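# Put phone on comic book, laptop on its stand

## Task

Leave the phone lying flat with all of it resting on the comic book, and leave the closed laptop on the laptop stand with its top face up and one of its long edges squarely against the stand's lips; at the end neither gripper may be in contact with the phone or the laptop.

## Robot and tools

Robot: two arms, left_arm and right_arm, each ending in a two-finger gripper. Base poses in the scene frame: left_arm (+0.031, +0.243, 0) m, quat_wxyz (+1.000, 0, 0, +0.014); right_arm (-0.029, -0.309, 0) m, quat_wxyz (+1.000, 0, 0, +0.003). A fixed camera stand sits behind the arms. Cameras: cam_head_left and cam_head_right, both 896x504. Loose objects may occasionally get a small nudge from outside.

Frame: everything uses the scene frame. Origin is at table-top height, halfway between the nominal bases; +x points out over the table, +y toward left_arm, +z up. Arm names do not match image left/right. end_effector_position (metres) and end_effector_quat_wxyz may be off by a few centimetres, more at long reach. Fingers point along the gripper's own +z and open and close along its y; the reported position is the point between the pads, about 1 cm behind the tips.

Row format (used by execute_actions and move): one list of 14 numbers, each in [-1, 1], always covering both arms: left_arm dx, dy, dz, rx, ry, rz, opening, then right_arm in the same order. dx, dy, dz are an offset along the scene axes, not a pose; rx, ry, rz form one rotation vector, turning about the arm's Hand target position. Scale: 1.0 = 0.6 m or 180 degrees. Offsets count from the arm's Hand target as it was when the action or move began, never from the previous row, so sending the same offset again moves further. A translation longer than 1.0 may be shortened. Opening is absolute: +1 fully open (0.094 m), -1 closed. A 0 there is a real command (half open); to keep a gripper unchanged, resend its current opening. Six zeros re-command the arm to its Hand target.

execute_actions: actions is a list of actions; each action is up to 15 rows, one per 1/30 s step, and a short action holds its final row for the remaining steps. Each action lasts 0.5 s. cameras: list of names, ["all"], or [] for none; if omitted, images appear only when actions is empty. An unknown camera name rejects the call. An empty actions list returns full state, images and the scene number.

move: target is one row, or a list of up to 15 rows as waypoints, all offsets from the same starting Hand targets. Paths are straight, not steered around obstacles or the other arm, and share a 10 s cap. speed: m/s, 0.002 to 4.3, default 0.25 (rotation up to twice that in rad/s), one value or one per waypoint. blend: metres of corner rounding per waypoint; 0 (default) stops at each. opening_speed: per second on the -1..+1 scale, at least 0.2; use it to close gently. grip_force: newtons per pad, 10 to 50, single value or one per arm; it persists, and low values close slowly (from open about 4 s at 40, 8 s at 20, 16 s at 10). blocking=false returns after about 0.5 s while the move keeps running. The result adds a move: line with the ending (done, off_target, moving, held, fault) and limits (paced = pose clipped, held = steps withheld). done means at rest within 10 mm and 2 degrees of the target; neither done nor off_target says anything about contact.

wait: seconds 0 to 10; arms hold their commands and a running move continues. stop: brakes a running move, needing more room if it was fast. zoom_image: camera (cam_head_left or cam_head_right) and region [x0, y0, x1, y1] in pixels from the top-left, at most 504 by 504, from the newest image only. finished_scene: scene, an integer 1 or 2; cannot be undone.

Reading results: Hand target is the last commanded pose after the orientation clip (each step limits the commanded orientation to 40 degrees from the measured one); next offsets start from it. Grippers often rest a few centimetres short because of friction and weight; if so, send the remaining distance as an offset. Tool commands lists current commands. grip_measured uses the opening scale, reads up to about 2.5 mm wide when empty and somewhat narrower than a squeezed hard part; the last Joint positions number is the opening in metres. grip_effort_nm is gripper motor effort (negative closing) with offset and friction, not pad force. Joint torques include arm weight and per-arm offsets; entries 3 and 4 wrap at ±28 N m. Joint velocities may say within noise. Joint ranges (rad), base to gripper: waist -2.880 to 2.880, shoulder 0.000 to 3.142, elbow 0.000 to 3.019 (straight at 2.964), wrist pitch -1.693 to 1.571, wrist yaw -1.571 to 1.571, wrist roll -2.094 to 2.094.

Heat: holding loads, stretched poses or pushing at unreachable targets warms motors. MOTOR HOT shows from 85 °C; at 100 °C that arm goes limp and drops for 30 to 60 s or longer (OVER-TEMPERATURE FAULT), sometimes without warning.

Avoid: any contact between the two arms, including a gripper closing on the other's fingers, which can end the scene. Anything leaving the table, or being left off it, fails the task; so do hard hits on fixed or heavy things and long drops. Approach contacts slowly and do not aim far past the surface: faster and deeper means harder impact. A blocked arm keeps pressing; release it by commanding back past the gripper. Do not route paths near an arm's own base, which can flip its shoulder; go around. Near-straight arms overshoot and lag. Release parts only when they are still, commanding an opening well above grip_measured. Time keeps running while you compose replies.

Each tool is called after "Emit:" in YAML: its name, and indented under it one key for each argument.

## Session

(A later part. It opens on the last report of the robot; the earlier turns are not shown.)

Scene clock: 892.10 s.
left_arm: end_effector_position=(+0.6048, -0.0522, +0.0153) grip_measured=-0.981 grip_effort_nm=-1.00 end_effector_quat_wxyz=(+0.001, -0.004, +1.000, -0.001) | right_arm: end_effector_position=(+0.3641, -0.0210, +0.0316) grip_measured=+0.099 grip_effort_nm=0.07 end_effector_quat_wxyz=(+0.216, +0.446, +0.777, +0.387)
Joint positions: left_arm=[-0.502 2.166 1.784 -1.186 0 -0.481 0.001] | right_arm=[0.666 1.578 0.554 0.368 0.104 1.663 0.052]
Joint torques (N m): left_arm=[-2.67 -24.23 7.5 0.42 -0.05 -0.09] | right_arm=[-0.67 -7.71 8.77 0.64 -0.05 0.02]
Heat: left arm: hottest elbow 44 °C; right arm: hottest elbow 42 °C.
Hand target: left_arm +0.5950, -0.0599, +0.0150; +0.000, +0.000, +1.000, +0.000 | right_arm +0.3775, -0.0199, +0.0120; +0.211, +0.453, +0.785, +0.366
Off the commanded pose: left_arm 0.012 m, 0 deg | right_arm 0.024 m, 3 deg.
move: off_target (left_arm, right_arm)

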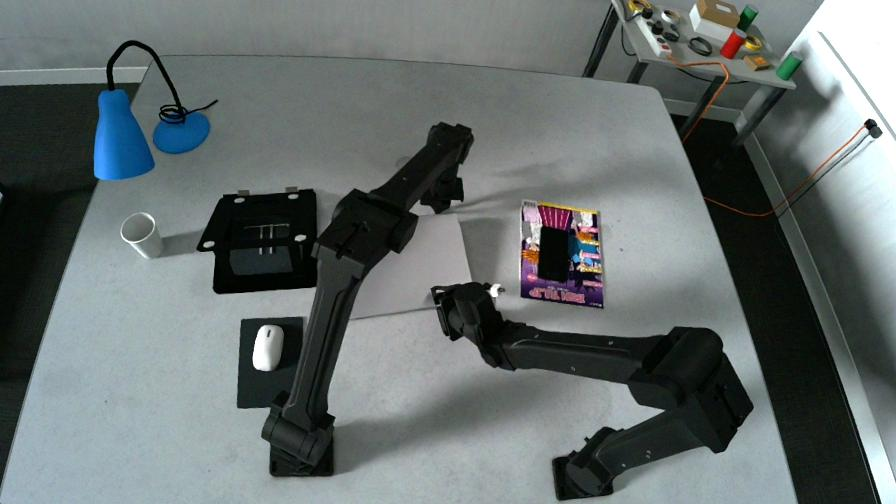

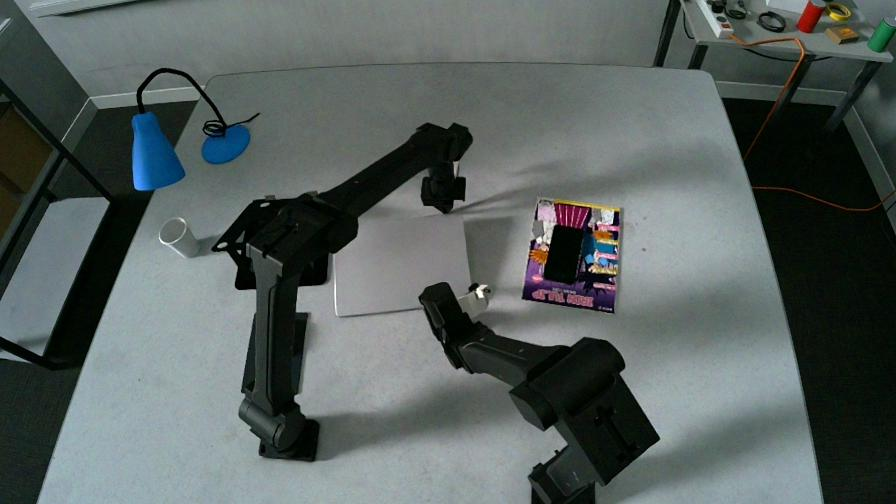

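Emit:
move:
  target: [0, 0, 0, 0, 0, 0, -1, 0.0217, 0.0125, 0, 0, 0, 0, 0.1]
  speed: 0.05
  cameras: ["all"]

Emit:
zoom_image:
  camera: "cam_head_left"
  region: [410, 270, 490, 330]

Emit:
zoom_image:
  camera: "cam_head_right"
  region: [320, 160, 560, 360]

Scene clock: 909.77 s.
left_arm: end_effector_position=(+0.6052, -0.0521, +0.0153) grip_measured=-0.981 grip_effort_nm=-1.00 end_effector_quat_wxyz=(+0.002, -0.004, +1.000, +0.000) | right_arm: end_effector_position=(+0.3732, -0.0176, +0.0318) grip_measured=+0.099 grip_effort_nm=0.07 end_effector_quat_wxyz=(+0.216, +0.448, +0.778, +0.385)
Joint positions: left_arm=[-0.502 2.166 1.784 -1.184 -0.001 -0.481 0.001] | right_arm=[0.659 1.594 0.583 0.35 0.101 1.659 0.052]
Joint torques (N m): left_arm=[-2.96 -23.94 7.42 0.53 -0.04 -0.05] | right_arm=[-0.5 -7.18 9.68 0.7 -0.06 0.04]
Heat: left arm: hottest elbow 43 °C; right arm: hottest elbow 43 °C.
Hand target: left_arm +0.5950, -0.0598, +0.0150; +0.000, +0.000, +1.000, +0.000 | right_arm +0.3905, -0.0124, +0.0120; +0.211, +0.453, +0.785, +0.366
Off the commanded pose: left_arm 0.013 m, 0 deg | right_arm 0.027 m, 2 deg.
move: off_target (left_arm, right_arm)

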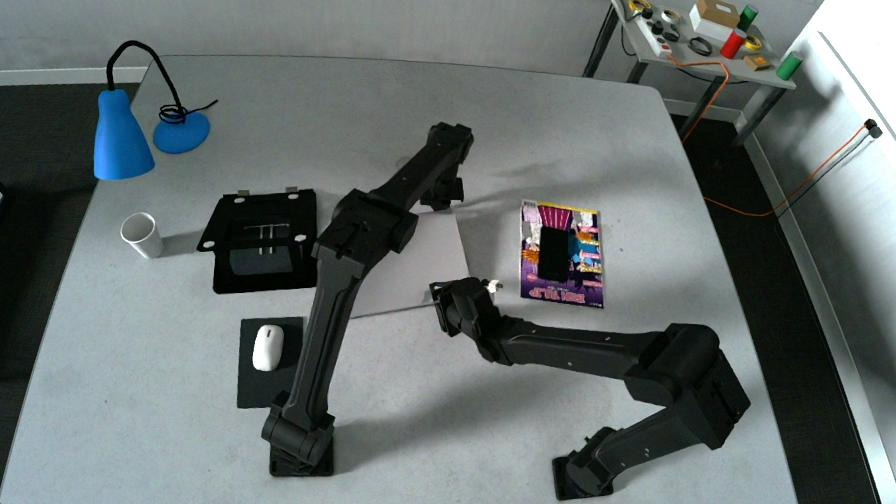

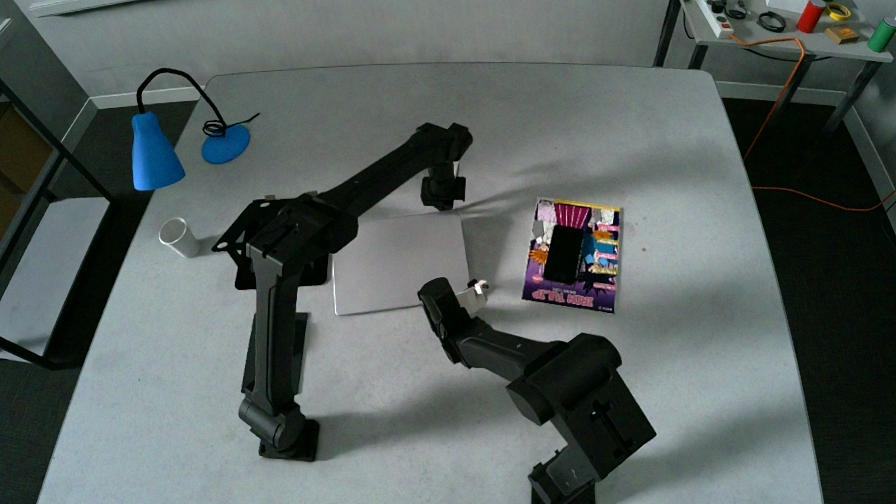

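Scaled by 6.300.

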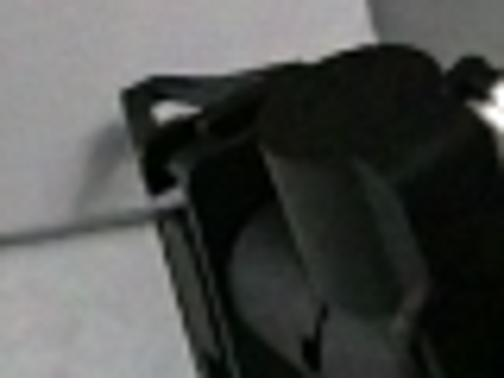

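Scaled by 2.100.

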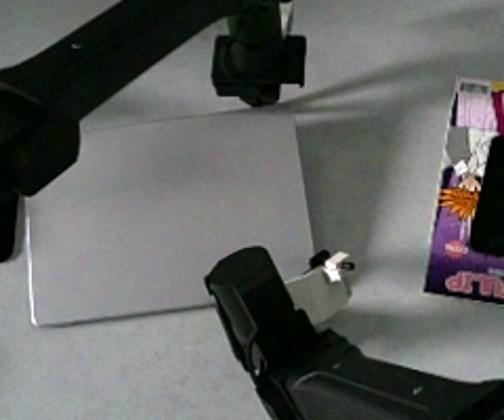

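Emit:
move:
  target: [0, 0, 0, 0, 0, 0, -1, 0.0217, 0.0125, 0, 0, 0, 0, 0.1]
  speed: 0.05
  cameras: ["all"]

Emit:
zoom_image:
  camera: "cam_head_left"
  region: [410, 270, 490, 330]

Emit:
zoom_image:
  camera: "cam_head_right"
  region: [320, 160, 560, 360]

Scene clock: 915.10 s.
left_arm: end_effector_position=(+0.6085, -0.0522, +0.0153) grip_measured=-0.981 grip_effort_nm=-1.00 end_effector_quat_wxyz=(+0.009, -0.004, +1.000, +0.000) | right_arm: end_effector_position=(+0.3791, -0.0107, +0.0320) grip_measured=+0.099 grip_effort_nm=0.07 end_effector_quat_wxyz=(+0.211, +0.446, +0.781, +0.384)
Joint positions: left_arm=[-0.502 2.166 1.784 -1.172 -0.009 -0.482 0.001] | right_arm=[0.658 1.609 0.611 0.33 0.089 1.657 0.052]
Joint torques (N m): left_arm=[-2.73 -24.29 7.38 0.13 0.37 -0.05] | right_arm=[-0.79 -6.77 10.63 1.02 0.2 0.03]
Heat: left arm: hottest elbow 42 °C; right arm: hottest elbow 44 °C.
Hand target: left_arm +0.5950, -0.0599, +0.0150; +0.000, +0.000, +1.000, +0.000 | right_arm +0.4036, -0.0049, +0.0120; +0.211, +0.453, +0.785, +0.366
Off the commanded pose: left_arm 0.016 m, 1 deg | right_arm 0.032 m, 2 deg.
move: off_target (left_arm, right_arm)

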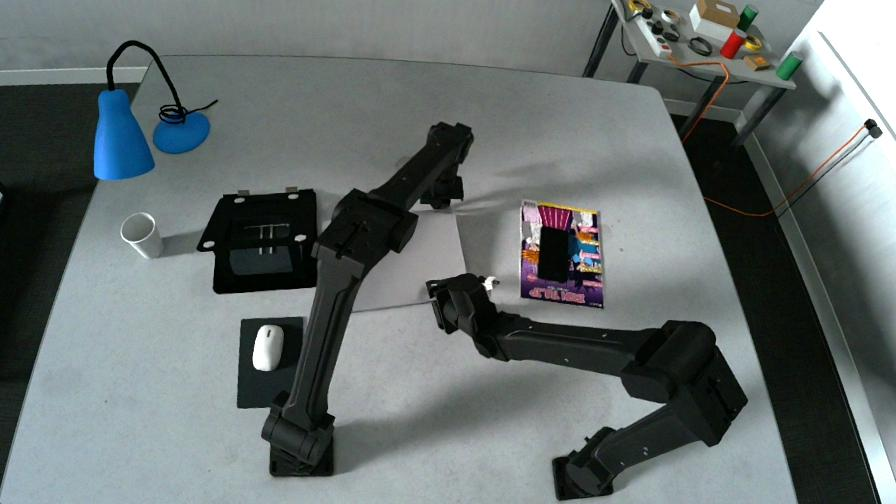

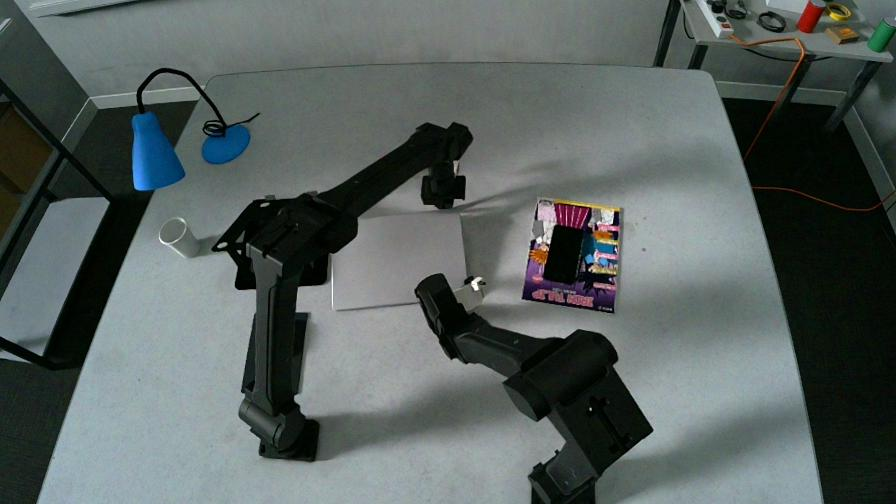

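Scaled by 6.300.

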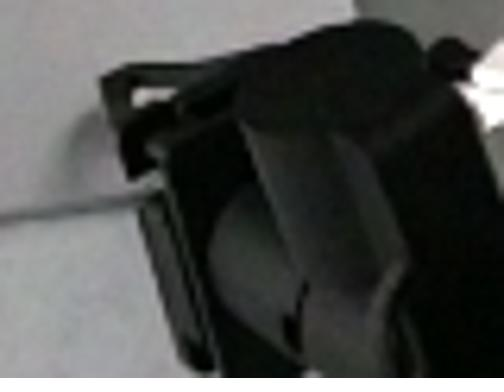

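Scaled by 2.100.

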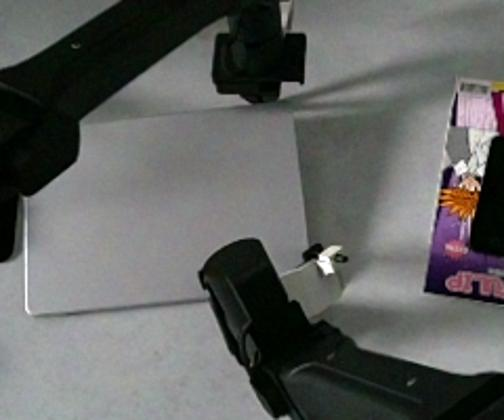

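Emit:
move:
  target: [0, 0, 0, 0, 0, 0, -1, 0, 0, 0, 0, 0, 0, -0.8]
  opening_speed: 0.7
  cameras: ["all"]

Emit:
zoom_image:
  camera: "cam_head_left"
  region: [410, 270, 490, 330]

Emit:
zoom_image:
  camera: "cam_head_right"
  region: [320, 160, 560, 360]

Scene clock: 919.73 s.
left_arm: end_effector_position=(+0.6112, -0.0513, +0.0159) grip_measured=-0.981 grip_effort_nm=-1.00 end_effector_quat_wxyz=(+0.013, -0.007, +1.000, -0.001) | right_arm: end_effector_position=(+0.3748, -0.0121, +0.0209) grip_measured=-0.668 grip_effort_nm=-0.96 end_effector_quat_wxyz=(+0.200, +0.449, +0.788, +0.372)
Joint positions: left_arm=[-0.5 2.166 1.784 -1.165 -0.011 -0.485 0.001] | right_arm=[0.658 1.625 0.611 0.312 0.08 1.662 0.016]
Joint torques (N m): left_arm=[-2.84 -23.53 7.64 -0.14 0.33 0] | right_arm=[-0.79 -8.06 10.56 1.47 0.52 -0.12]
Heat: left arm: hottest elbow 42 °C; right arm: hottest elbow 44 °C.
Hand target: left_arm +0.5950, -0.0598, +0.0148; +0.000, +0.000, +1.000, +0.000 | right_arm +0.4037, -0.0048, +0.0122; +0.211, +0.453, +0.785, +0.366
Off the commanded pose: left_arm 0.018 m, 2 deg | right_arm 0.031 m, 2 deg.
move: off_target (left_arm, right_arm)

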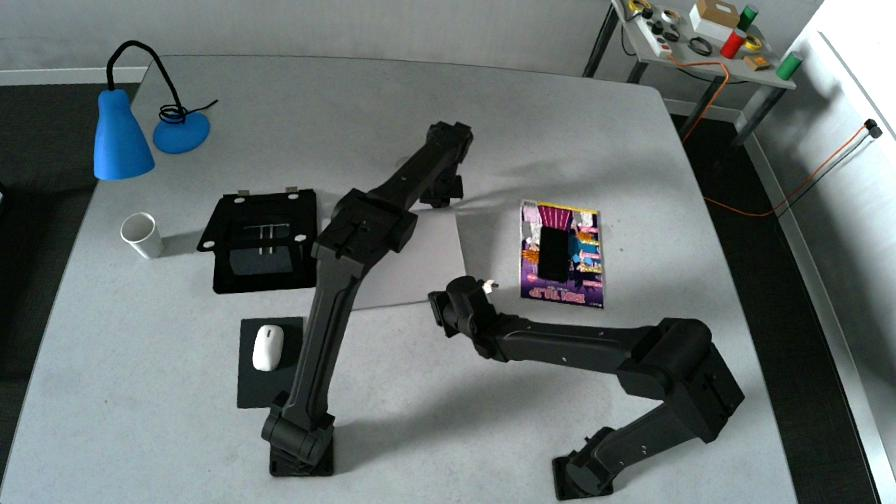

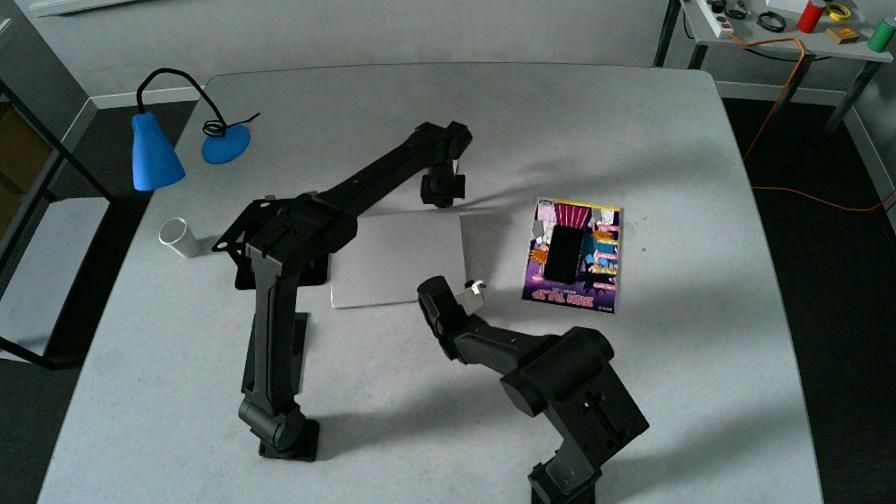

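Scaled by 6.300.

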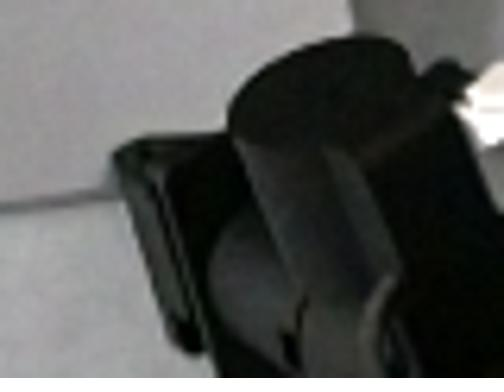

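Scaled by 2.100.

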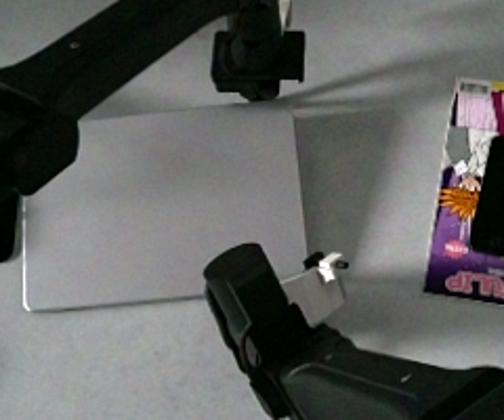

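Emit:
move:
  target: [0, 0, 0, 0, 0, 0, -1, 0, 0, 0.105, 0, 0, 0, -0.8]
  speed: 0.08
  cameras: ["all"]

Emit:
zoom_image:
  camera: "cam_head_left"
  region: [320, 190, 520, 330]

Emit:
zoom_image:
  camera: "cam_head_right"
  region: [320, 160, 560, 360]

Scene clock: 926.00 s.
left_arm: end_effector_position=(+0.6102, -0.0526, +0.0156) grip_measured=-0.981 grip_effort_nm=-1.00 end_effector_quat_wxyz=(+0.012, -0.007, +1.000, -0.003) | right_arm: end_effector_position=(+0.3845, -0.0118, +0.0558) grip_measured=-0.799 grip_effort_nm=-0.08 end_effector_quat_wxyz=(+0.200, +0.455, +0.794, +0.350)
Joint positions: left_arm=[-0.501 2.166 1.783 -1.165 -0.004 -0.486 0.001] | right_arm=[0.651 1.535 0.681 0.109 0.092 1.657 0.009]
Joint torques (N m): left_arm=[-2.67 -24.18 7.75 -0.24 0.09 -0.07] | right_arm=[-0.26 -14.1 9.91 1.22 0.14 0.02]
Heat: left arm: hottest elbow 42 °C; right arm: hottest elbow 45 °C.
Hand target: left_arm +0.5951, -0.0599, +0.0149; +0.000, +0.000, +1.000, +0.000 | right_arm +0.4036, -0.0049, +0.0749; +0.211, +0.453, +0.785, +0.366
Off the commanded pose: left_arm 0.017 m, 2 deg | right_arm 0.028 m, 2 deg.
move: off_target (left_arm, right_arm)

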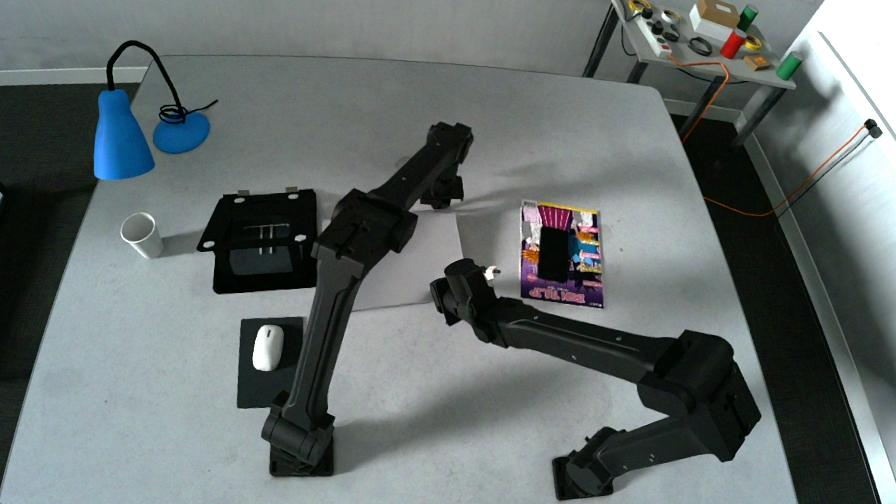

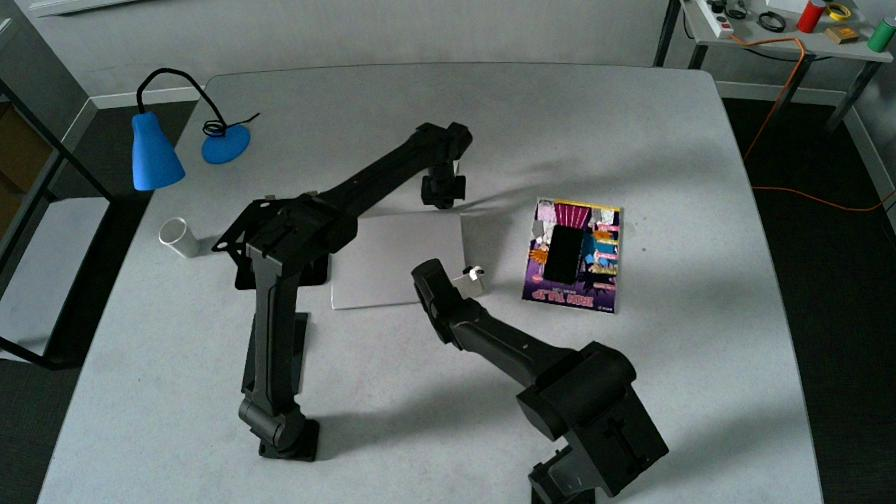

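Scaled by 2.520.

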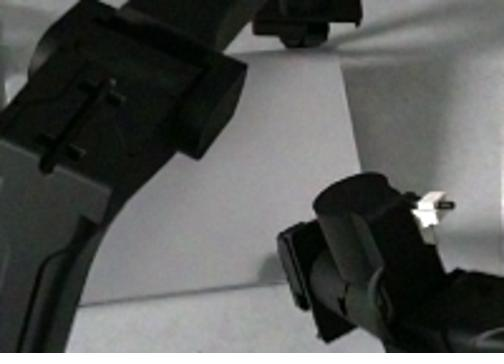

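Scaled by 2.100.

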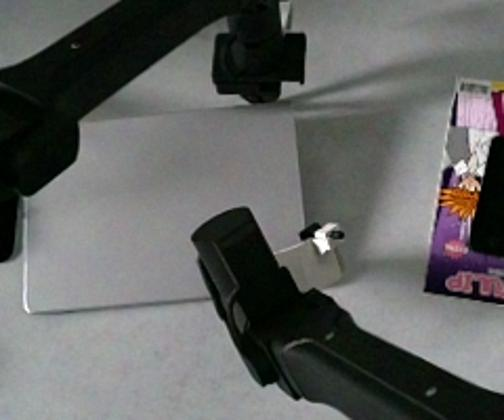

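Emit:
move:
  target:
    - [0, 0, 0, 0, 0, 0, -1, -0.1477, -0.0885, -0.0248, 0, 0, 0, -0.8]
    - [0, 0, 0, 0, 0, 0, -1, -0.1477, -0.0885, -0.1215, 0, 0, 0, -0.25]
  speed: [0.12, 0.08]
  cameras: ["all"]

Emit:
zoom_image:
  camera: "cam_head_right"
  region: [320, 160, 560, 360]

Scene clock: 987.93 s.
left_arm: end_effector_position=(+0.6102, -0.0526, +0.0156) grip_measured=-0.981 grip_effort_nm=-1.00 end_effector_quat_wxyz=(+0.012, -0.007, +1.000, -0.003) | right_arm: end_effector_position=(+0.3284, -0.0553, +0.0235) grip_measured=-0.253 grip_effort_nm=0.12 end_effector_quat_wxyz=(+0.226, +0.451, +0.770, +0.389)
Joint positions: left_arm=[-0.501 2.166 1.783 -1.165 -0.004 -0.486 0.001] | right_arm=[0.663 1.514 0.41 0.462 0.124 1.666 0.035]
Joint torques (N m): left_arm=[-2.43 -24.18 7.31 -0.2 0.17 0.01] | right_arm=[1.38 -8.64 4.21 0.77 -0.01 0.15]
Motor temperatures (°C): left_arm=[22 31 40 23 26 23 31] | right_arm=[26 38 47 25 24 23 25]
Heat: left arm: hottest elbow 40 °C; right arm: hottest elbow 47 °C.
Hand target: left_arm +0.5951, -0.0599, +0.0149; +0.000, +0.000, +1.000, +0.000 | right_arm +0.3151, -0.0580, +0.0021; +0.211, +0.453, +0.785, +0.366
Off the commanded pose: left_arm 0.017 m, 2 deg | right_arm 0.025 m, 4 deg.
move: off_target (left_arm, right_arm); target 2's new opening was sent with right_arm's hand 0.016 m and 2 deg from that target

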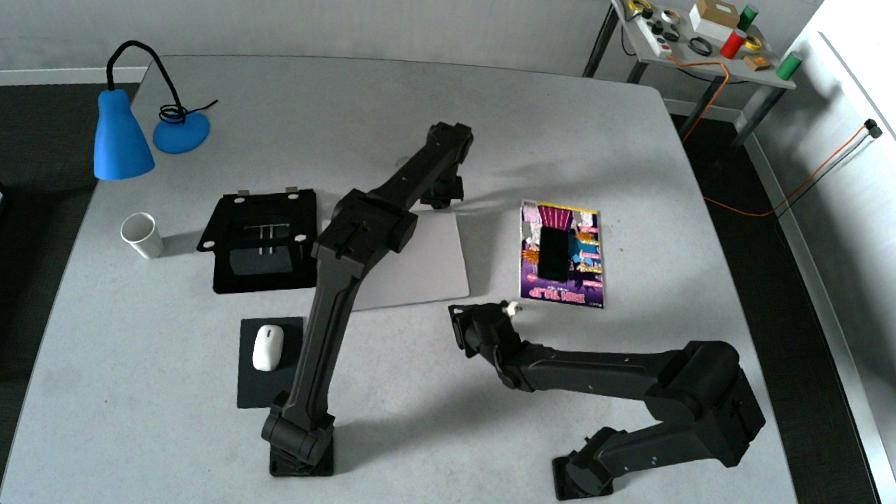

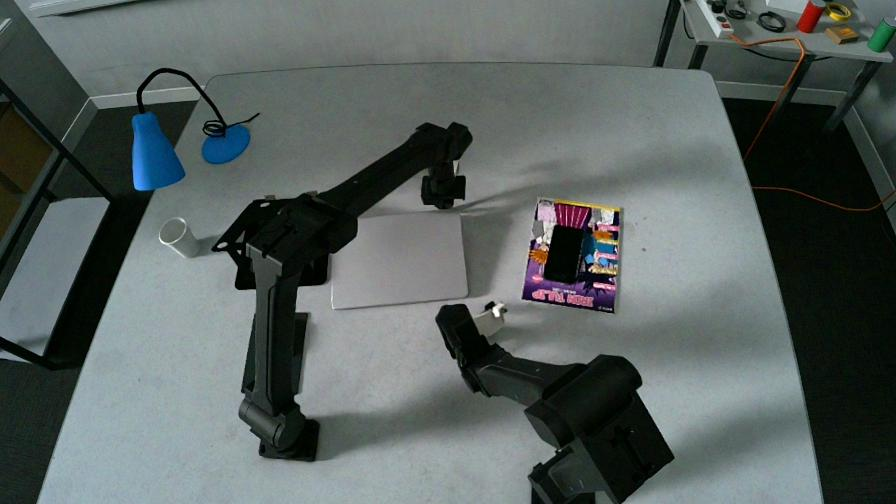

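Scaled by 2.100.

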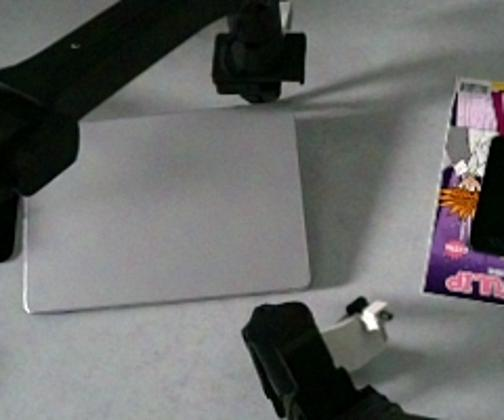

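Emit:
move:
  target:
    - [-0.0167, 0, 0, 0, 0, 0, -1, 0.08, 0.048, 0, -0.0111, 0.0192, 0, -0.25]
    - [-0.0167, 0, 0, 0, 0, 0, -1, 0.158, 0.095, 0, -0.0111, 0.0192, 0, -0.25]
  speed: [0.08, 0.04]
  cameras: ["all"]

Emit:
zoom_image:
  camera: "cam_head_right"
  region: [320, 160, 560, 360]

Emit:
zoom_image:
  camera: "cam_head_left"
  region: [410, 270, 490, 330]

Scene clock: 998.37 s.
left_arm: end_effector_position=(+0.6050, -0.0510, +0.0153) grip_measured=-0.981 grip_effort_nm=-1.00 end_effector_quat_wxyz=(+0.017, -0.009, +1.000, -0.002) | right_arm: end_effector_position=(+0.3778, -0.0090, +0.0250) grip_measured=-0.251 grip_effort_nm=0.07 end_effector_quat_wxyz=(+0.192, +0.452, +0.795, +0.356)
Joint positions: left_arm=[-0.504 2.146 1.749 -1.141 -0.012 -0.493 0.001] | right_arm=[0.659 1.612 0.647 0.223 0.078 1.664 0.035]
Joint torques (N m): left_arm=[-3.02 -24.76 7.16 -0.53 0.37 0] | right_arm=[-1.08 -5.42 11.75 1.06 0.29 -0.01]
Heat: left arm: hottest elbow 40 °C; right arm: hottest elbow 45 °C.
Hand target: left_arm +0.5850, -0.0599, +0.0150; +0.000, +0.000, +1.000, +0.000 | right_arm +0.4098, -0.0010, +0.0021; +0.195, +0.460, +0.797, +0.338
Off the commanded pose: left_arm 0.022 m, 2 deg | right_arm 0.040 m, 2 deg.
move: off_target (left_arm, right_arm)

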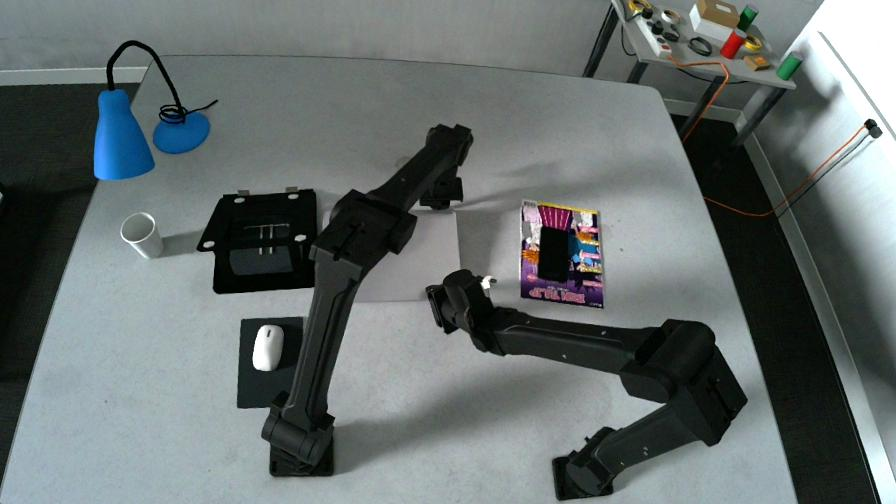

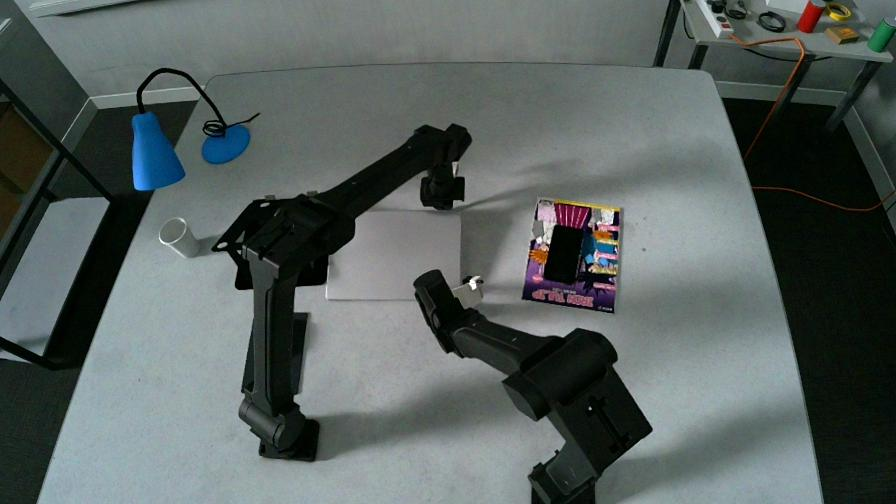

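Scaled by 2.100.

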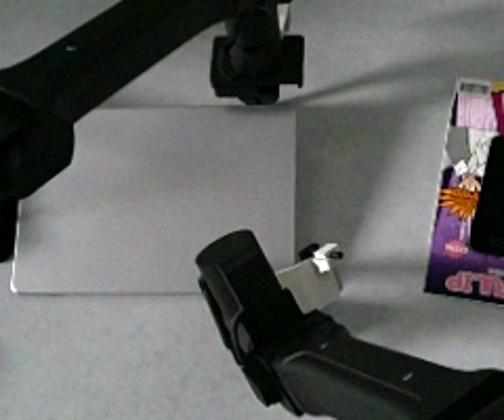

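Scaled by 6.300.

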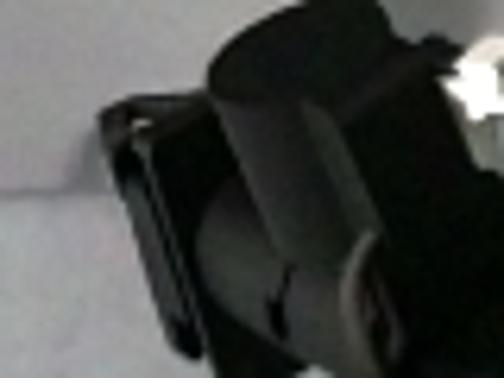

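Emit:
move:
  target: [0, 0, 0, 0, 0, 0, -1, 0, 0, 0, 0, 0, 0, -0.8]
  opening_speed: 0.5
  cameras: ["all"]

Emit:
zoom_image:
  camera: "cam_head_right"
  region: [320, 160, 560, 360]

Emit:
zoom_image:
  camera: "cam_head_left"
  region: [410, 270, 490, 330]

Scene clock: 1004.50 s.
left_arm: end_effector_position=(+0.6079, -0.0496, +0.0156) grip_measured=-0.981 grip_effort_nm=-1.00 end_effector_quat_wxyz=(+0.021, -0.010, +1.000, -0.003) | right_arm: end_effector_position=(+0.3765, -0.0091, +0.0202) grip_measured=-0.642 grip_effort_nm=-0.98 end_effector_quat_wxyz=(+0.186, +0.455, +0.797, +0.351)
Joint positions: left_arm=[-0.501 2.146 1.749 -1.133 -0.015 -0.493 0.001] | right_arm=[0.659 1.62 0.65 0.215 0.073 1.671 0.017]
Joint torques (N m): left_arm=[-4.01 -24.47 7.3 -0.58 0.53 -0.06] | right_arm=[-1.08 -6.18 11.71 1.42 0.45 -0.08]
Heat: left arm: hottest elbow 40 °C; right arm: hottest elbow 46 °C.
Hand target: left_arm +0.5850, -0.0599, +0.0151; +0.000, +0.000, +1.000, +0.000 | right_arm +0.4099, -0.0009, +0.0021; +0.195, +0.460, +0.797, +0.338
Off the commanded pose: left_arm 0.025 m, 3 deg | right_arm 0.039 m, 2 deg.
move: off_target (left_arm, right_arm)

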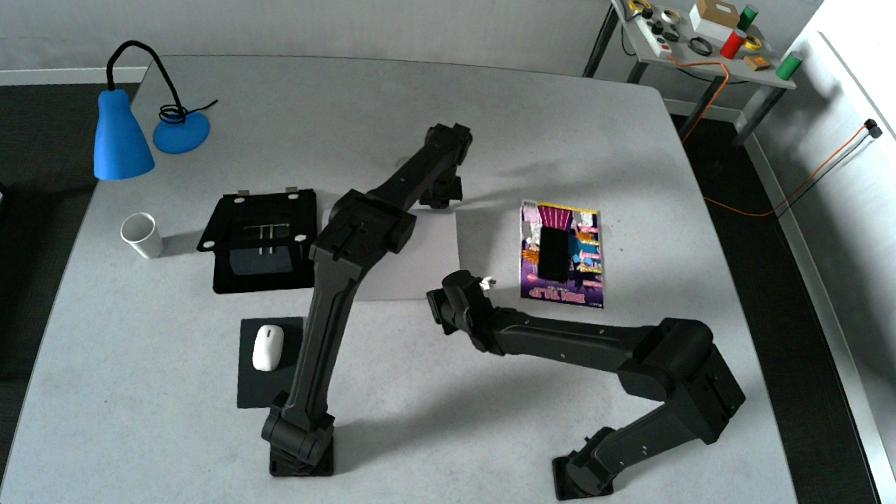

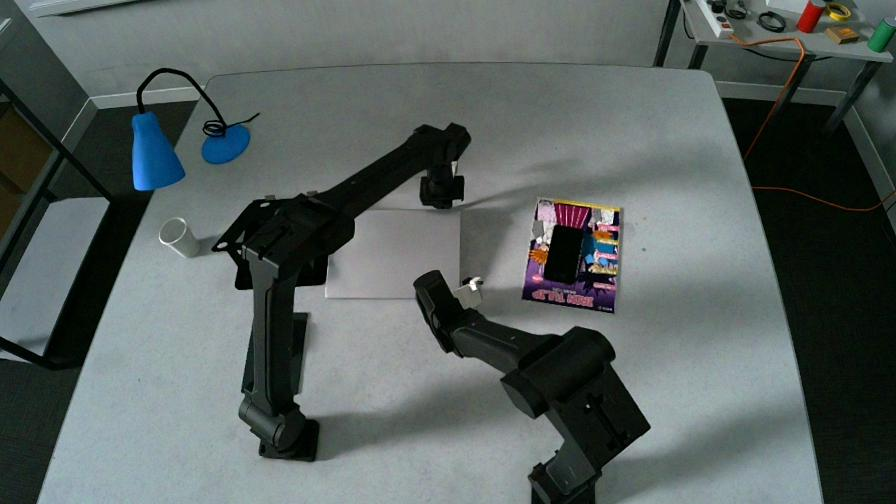

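Scaled by 2.100.

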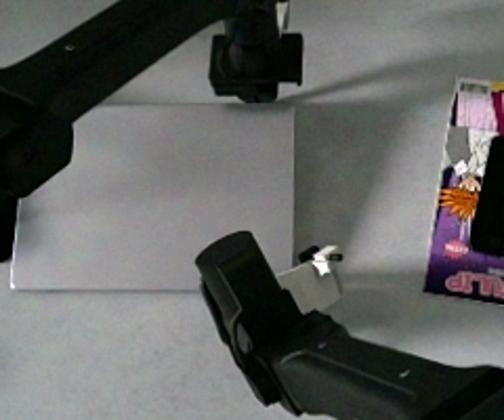

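Scaled by 6.300.

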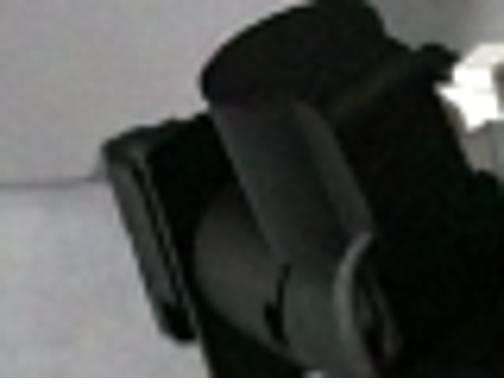

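Emit:
move:
  target: [0, 0, 0, 0, 0, 0, -1, -0.0232, -0.0052, 0.0882, 0.0278, -0.0481, 0, -0.8]
  speed: 0.04
  cameras: ["all"]

Emit:
zoom_image:
  camera: "cam_head_right"
  region: [320, 160, 560, 360]

Emit:
zoom_image:
  camera: "cam_head_left"
  region: [410, 270, 490, 330]

Scene clock: 1013.50 s.
left_arm: end_effector_position=(+0.6099, -0.0487, +0.0157) grip_measured=-0.981 grip_effort_nm=-1.00 end_effector_quat_wxyz=(+0.024, -0.012, +1.000, -0.004) | right_arm: end_effector_position=(+0.3750, -0.0078, +0.0260) grip_measured=-0.797 grip_effort_nm=-0.51 end_effector_quat_wxyz=(+0.203, +0.452, +0.783, +0.377)
Joint positions: left_arm=[-0.498 2.146 1.749 -1.127 -0.015 -0.493 0.001] | right_arm=[0.669 1.618 0.615 0.312 0.093 1.677 0.01]
Joint torques (N m): left_arm=[-4.31 -24.59 7.38 -0.81 0.5 -0.01] | right_arm=[-0.21 -15.68 7.19 2.91 0.9 -0.15]
Heat: left arm: hottest elbow 39 °C; right arm: hottest elbow 47 °C.
Hand target: left_arm +0.5850, -0.0599, +0.0150; +0.000, +0.000, +1.000, +0.000 | right_arm +0.3960, -0.0040, +0.0551; +0.235, +0.441, +0.765, +0.407
Off the commanded pose: left_arm 0.027 m, 3 deg | right_arm 0.036 m, 6 deg.
move: off_target (left_arm, right_arm)

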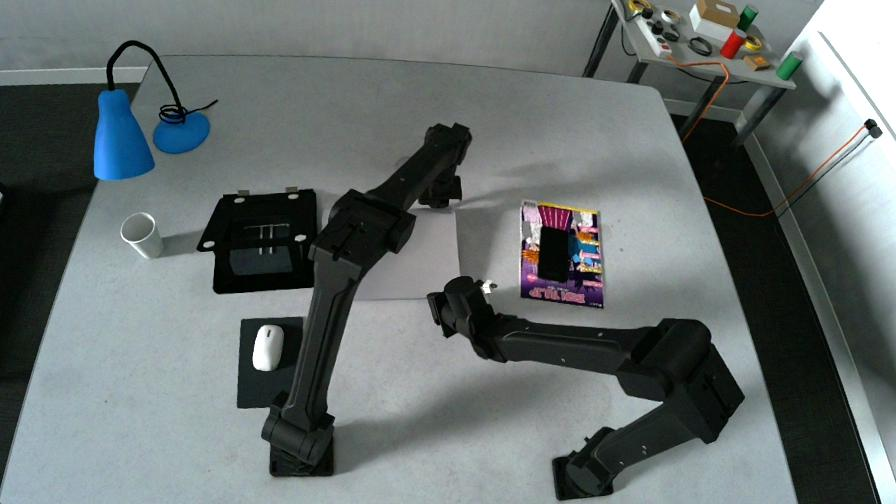

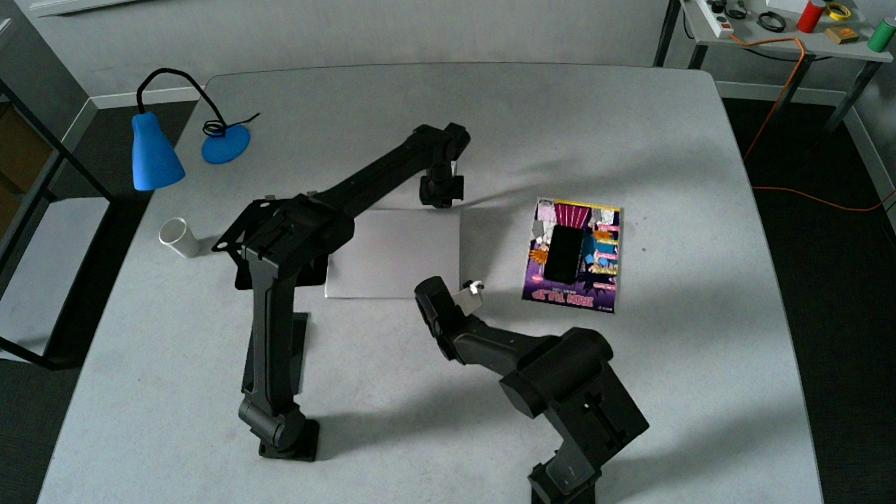

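Scaled by 2.100.

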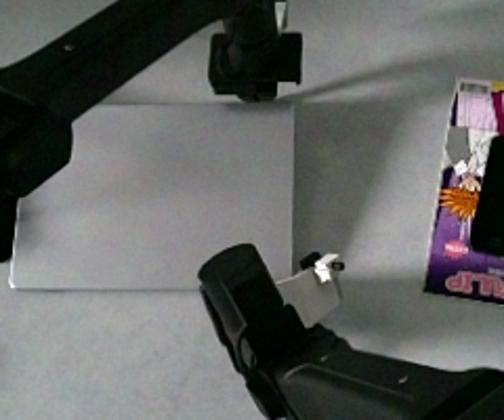

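Scaled by 6.300.

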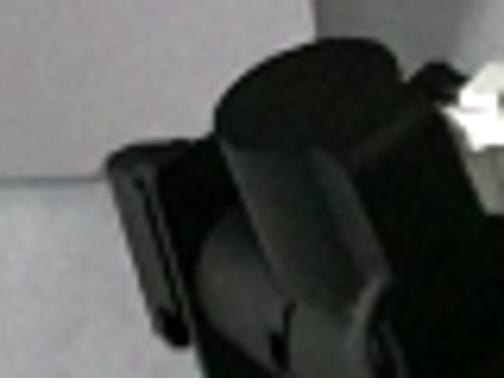

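Emit:
move:
  target:
    - [0, 0, 0, 0, 0, 0, -1, -0.085, -0.0067, -0.0085, -0.0278, 0.0481, 0, -0.8]
    - [0, 0, 0, 0, 0, 0, -1, -0.085, -0.0067, -0.0952, -0.0278, 0.0481, 0, -0.25]
  speed: [0.08, 0.08]
  cameras: ["all"]

Emit:
zoom_image:
  camera: "cam_head_right"
  region: [320, 160, 560, 360]

Scene clock: 1041.00 s.
left_arm: end_effector_position=(+0.6075, -0.0515, +0.0162) grip_measured=-0.981 grip_effort_nm=-1.00 end_effector_quat_wxyz=(+0.022, -0.009, +1.000, -0.005) | right_arm: end_effector_position=(+0.3517, -0.0006, +0.0244) grip_measured=-0.256 grip_effort_nm=0.28 end_effector_quat_wxyz=(+0.203, +0.453, +0.789, +0.362)
Joint positions: left_arm=[-0.503 2.145 1.747 -1.13 -0.012 -0.493 0.001] | right_arm=[0.73 1.59 0.595 0.271 0.149 1.712 0.035]
Joint torques (N m): left_arm=[-3.31 -23.53 7.43 -0.83 0.41 -0.06] | right_arm=[-0.15 -9.58 5.01 1.4 0.17 0.15]
Heat: left arm: hottest elbow 39 °C; right arm: hottest elbow 46 °C.
Hand target: left_arm +0.5850, -0.0599, +0.0149; +0.000, +0.000, +1.000, +0.000 | right_arm +0.3449, -0.0080, -0.0021; +0.195, +0.460, +0.797, +0.338
Off the commanded pose: left_arm 0.024 m, 3 deg | right_arm 0.028 m, 3 deg.
move: off_target (left_arm, right_arm); target 2's new opening was sent with right_arm's hand 0.020 m and 2 deg from that target

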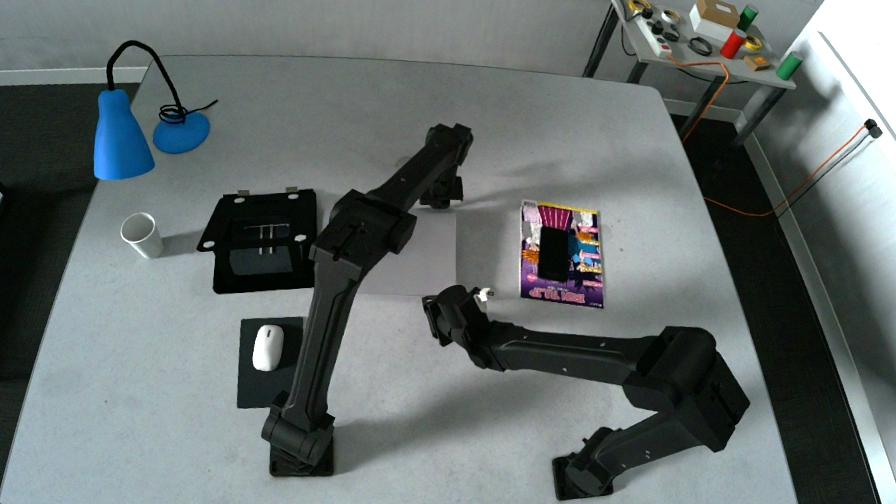

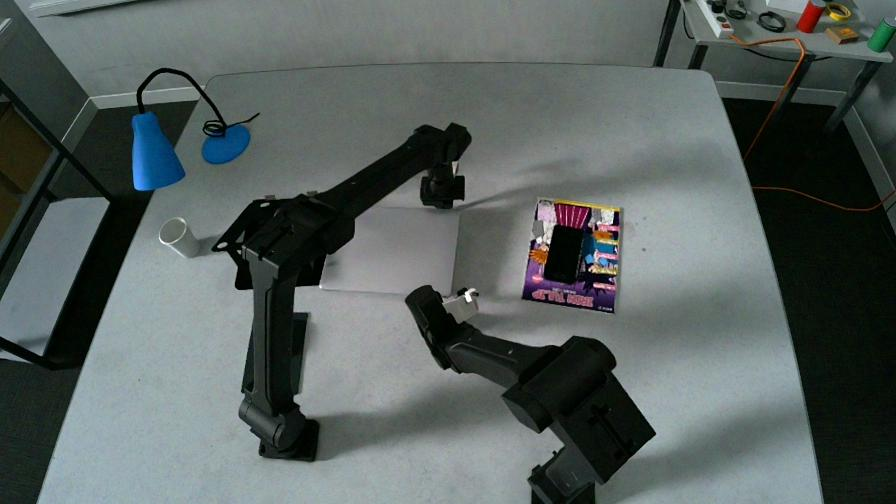

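Scaled by 2.100.

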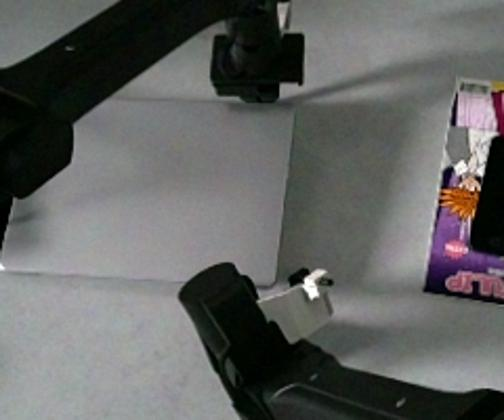

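Emit:
move:
  target: [0, 0, 0, 0, 0, 0, -1, 0.105, 0.005, 0, 0, 0, 0, -0.25]
  speed: 0.05
  cameras: ["all"]

Emit:
zoom_image:
  camera: "cam_head_right"
  region: [320, 160, 560, 360]

Scene clock: 1066.90 s.
left_arm: end_effector_position=(+0.6096, -0.0517, +0.0163) grip_measured=-0.981 grip_effort_nm=-1.00 end_effector_quat_wxyz=(+0.026, -0.010, +1.000, -0.006) | right_arm: end_effector_position=(+0.3570, +0.0023, +0.0244) grip_measured=-0.255 grip_effort_nm=0.26 end_effector_quat_wxyz=(+0.180, +0.425, +0.809, +0.364)
Joint positions: left_arm=[-0.502 2.145 1.747 -1.122 -0.015 -0.493 0.001] | right_arm=[0.693 1.594 0.616 0.243 0.052 1.643 0.035]
Joint torques (N m): left_arm=[-3.55 -23.94 7.46 -1.24 0.51 -0.01] | right_arm=[-3.96 -4.19 12.26 1.03 1.03 0.15]
Heat: left arm: hottest elbow 39 °C; right arm: hottest elbow 43 °C.
Hand target: left_arm +0.5849, -0.0599, +0.0149; +0.000, +0.000, +1.000, +0.000 | right_arm +0.4079, -0.0052, -0.0022; +0.195, +0.460, +0.797, +0.338
Off the commanded pose: left_arm 0.026 m, 3 deg | right_arm 0.058 m, 5 deg.
move: off_target (left_arm, right_arm)

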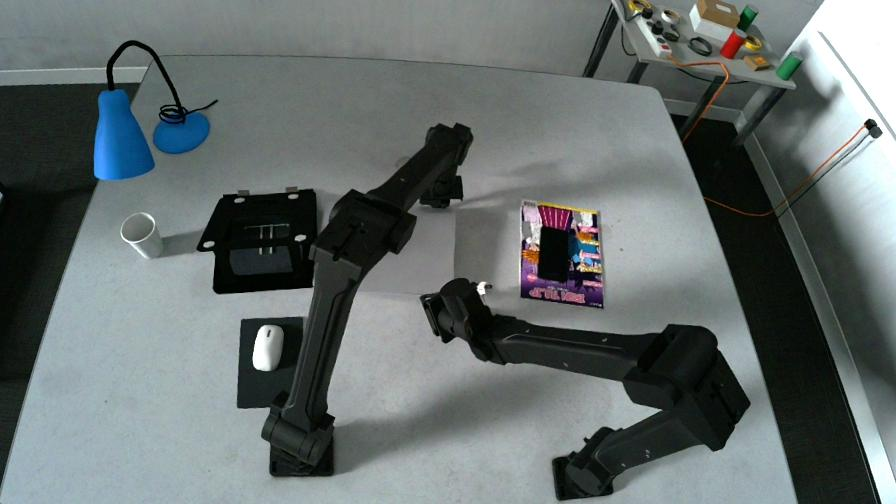

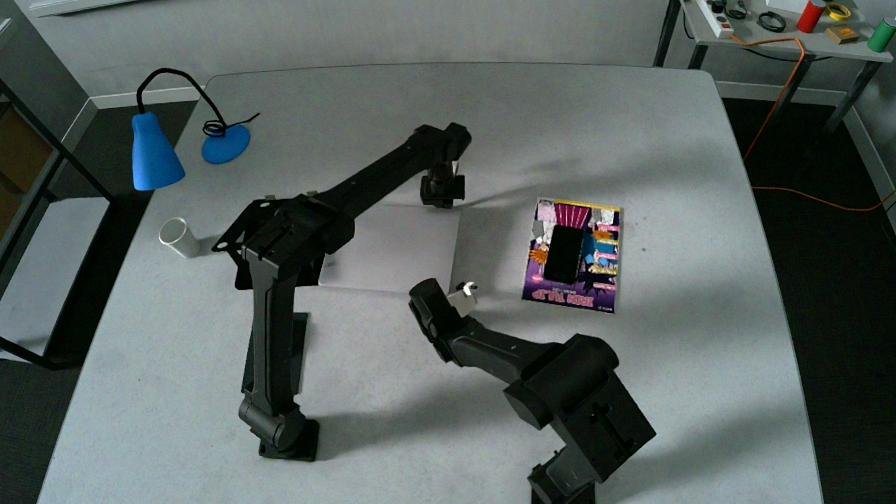

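Scaled by 2.100.

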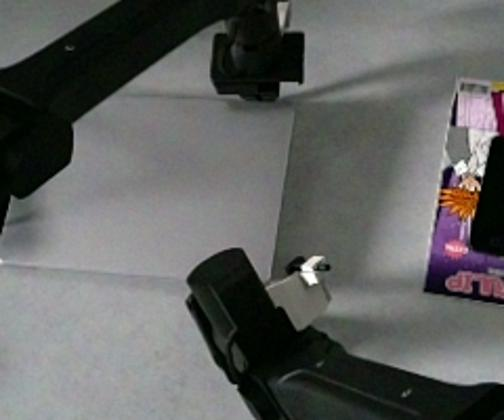

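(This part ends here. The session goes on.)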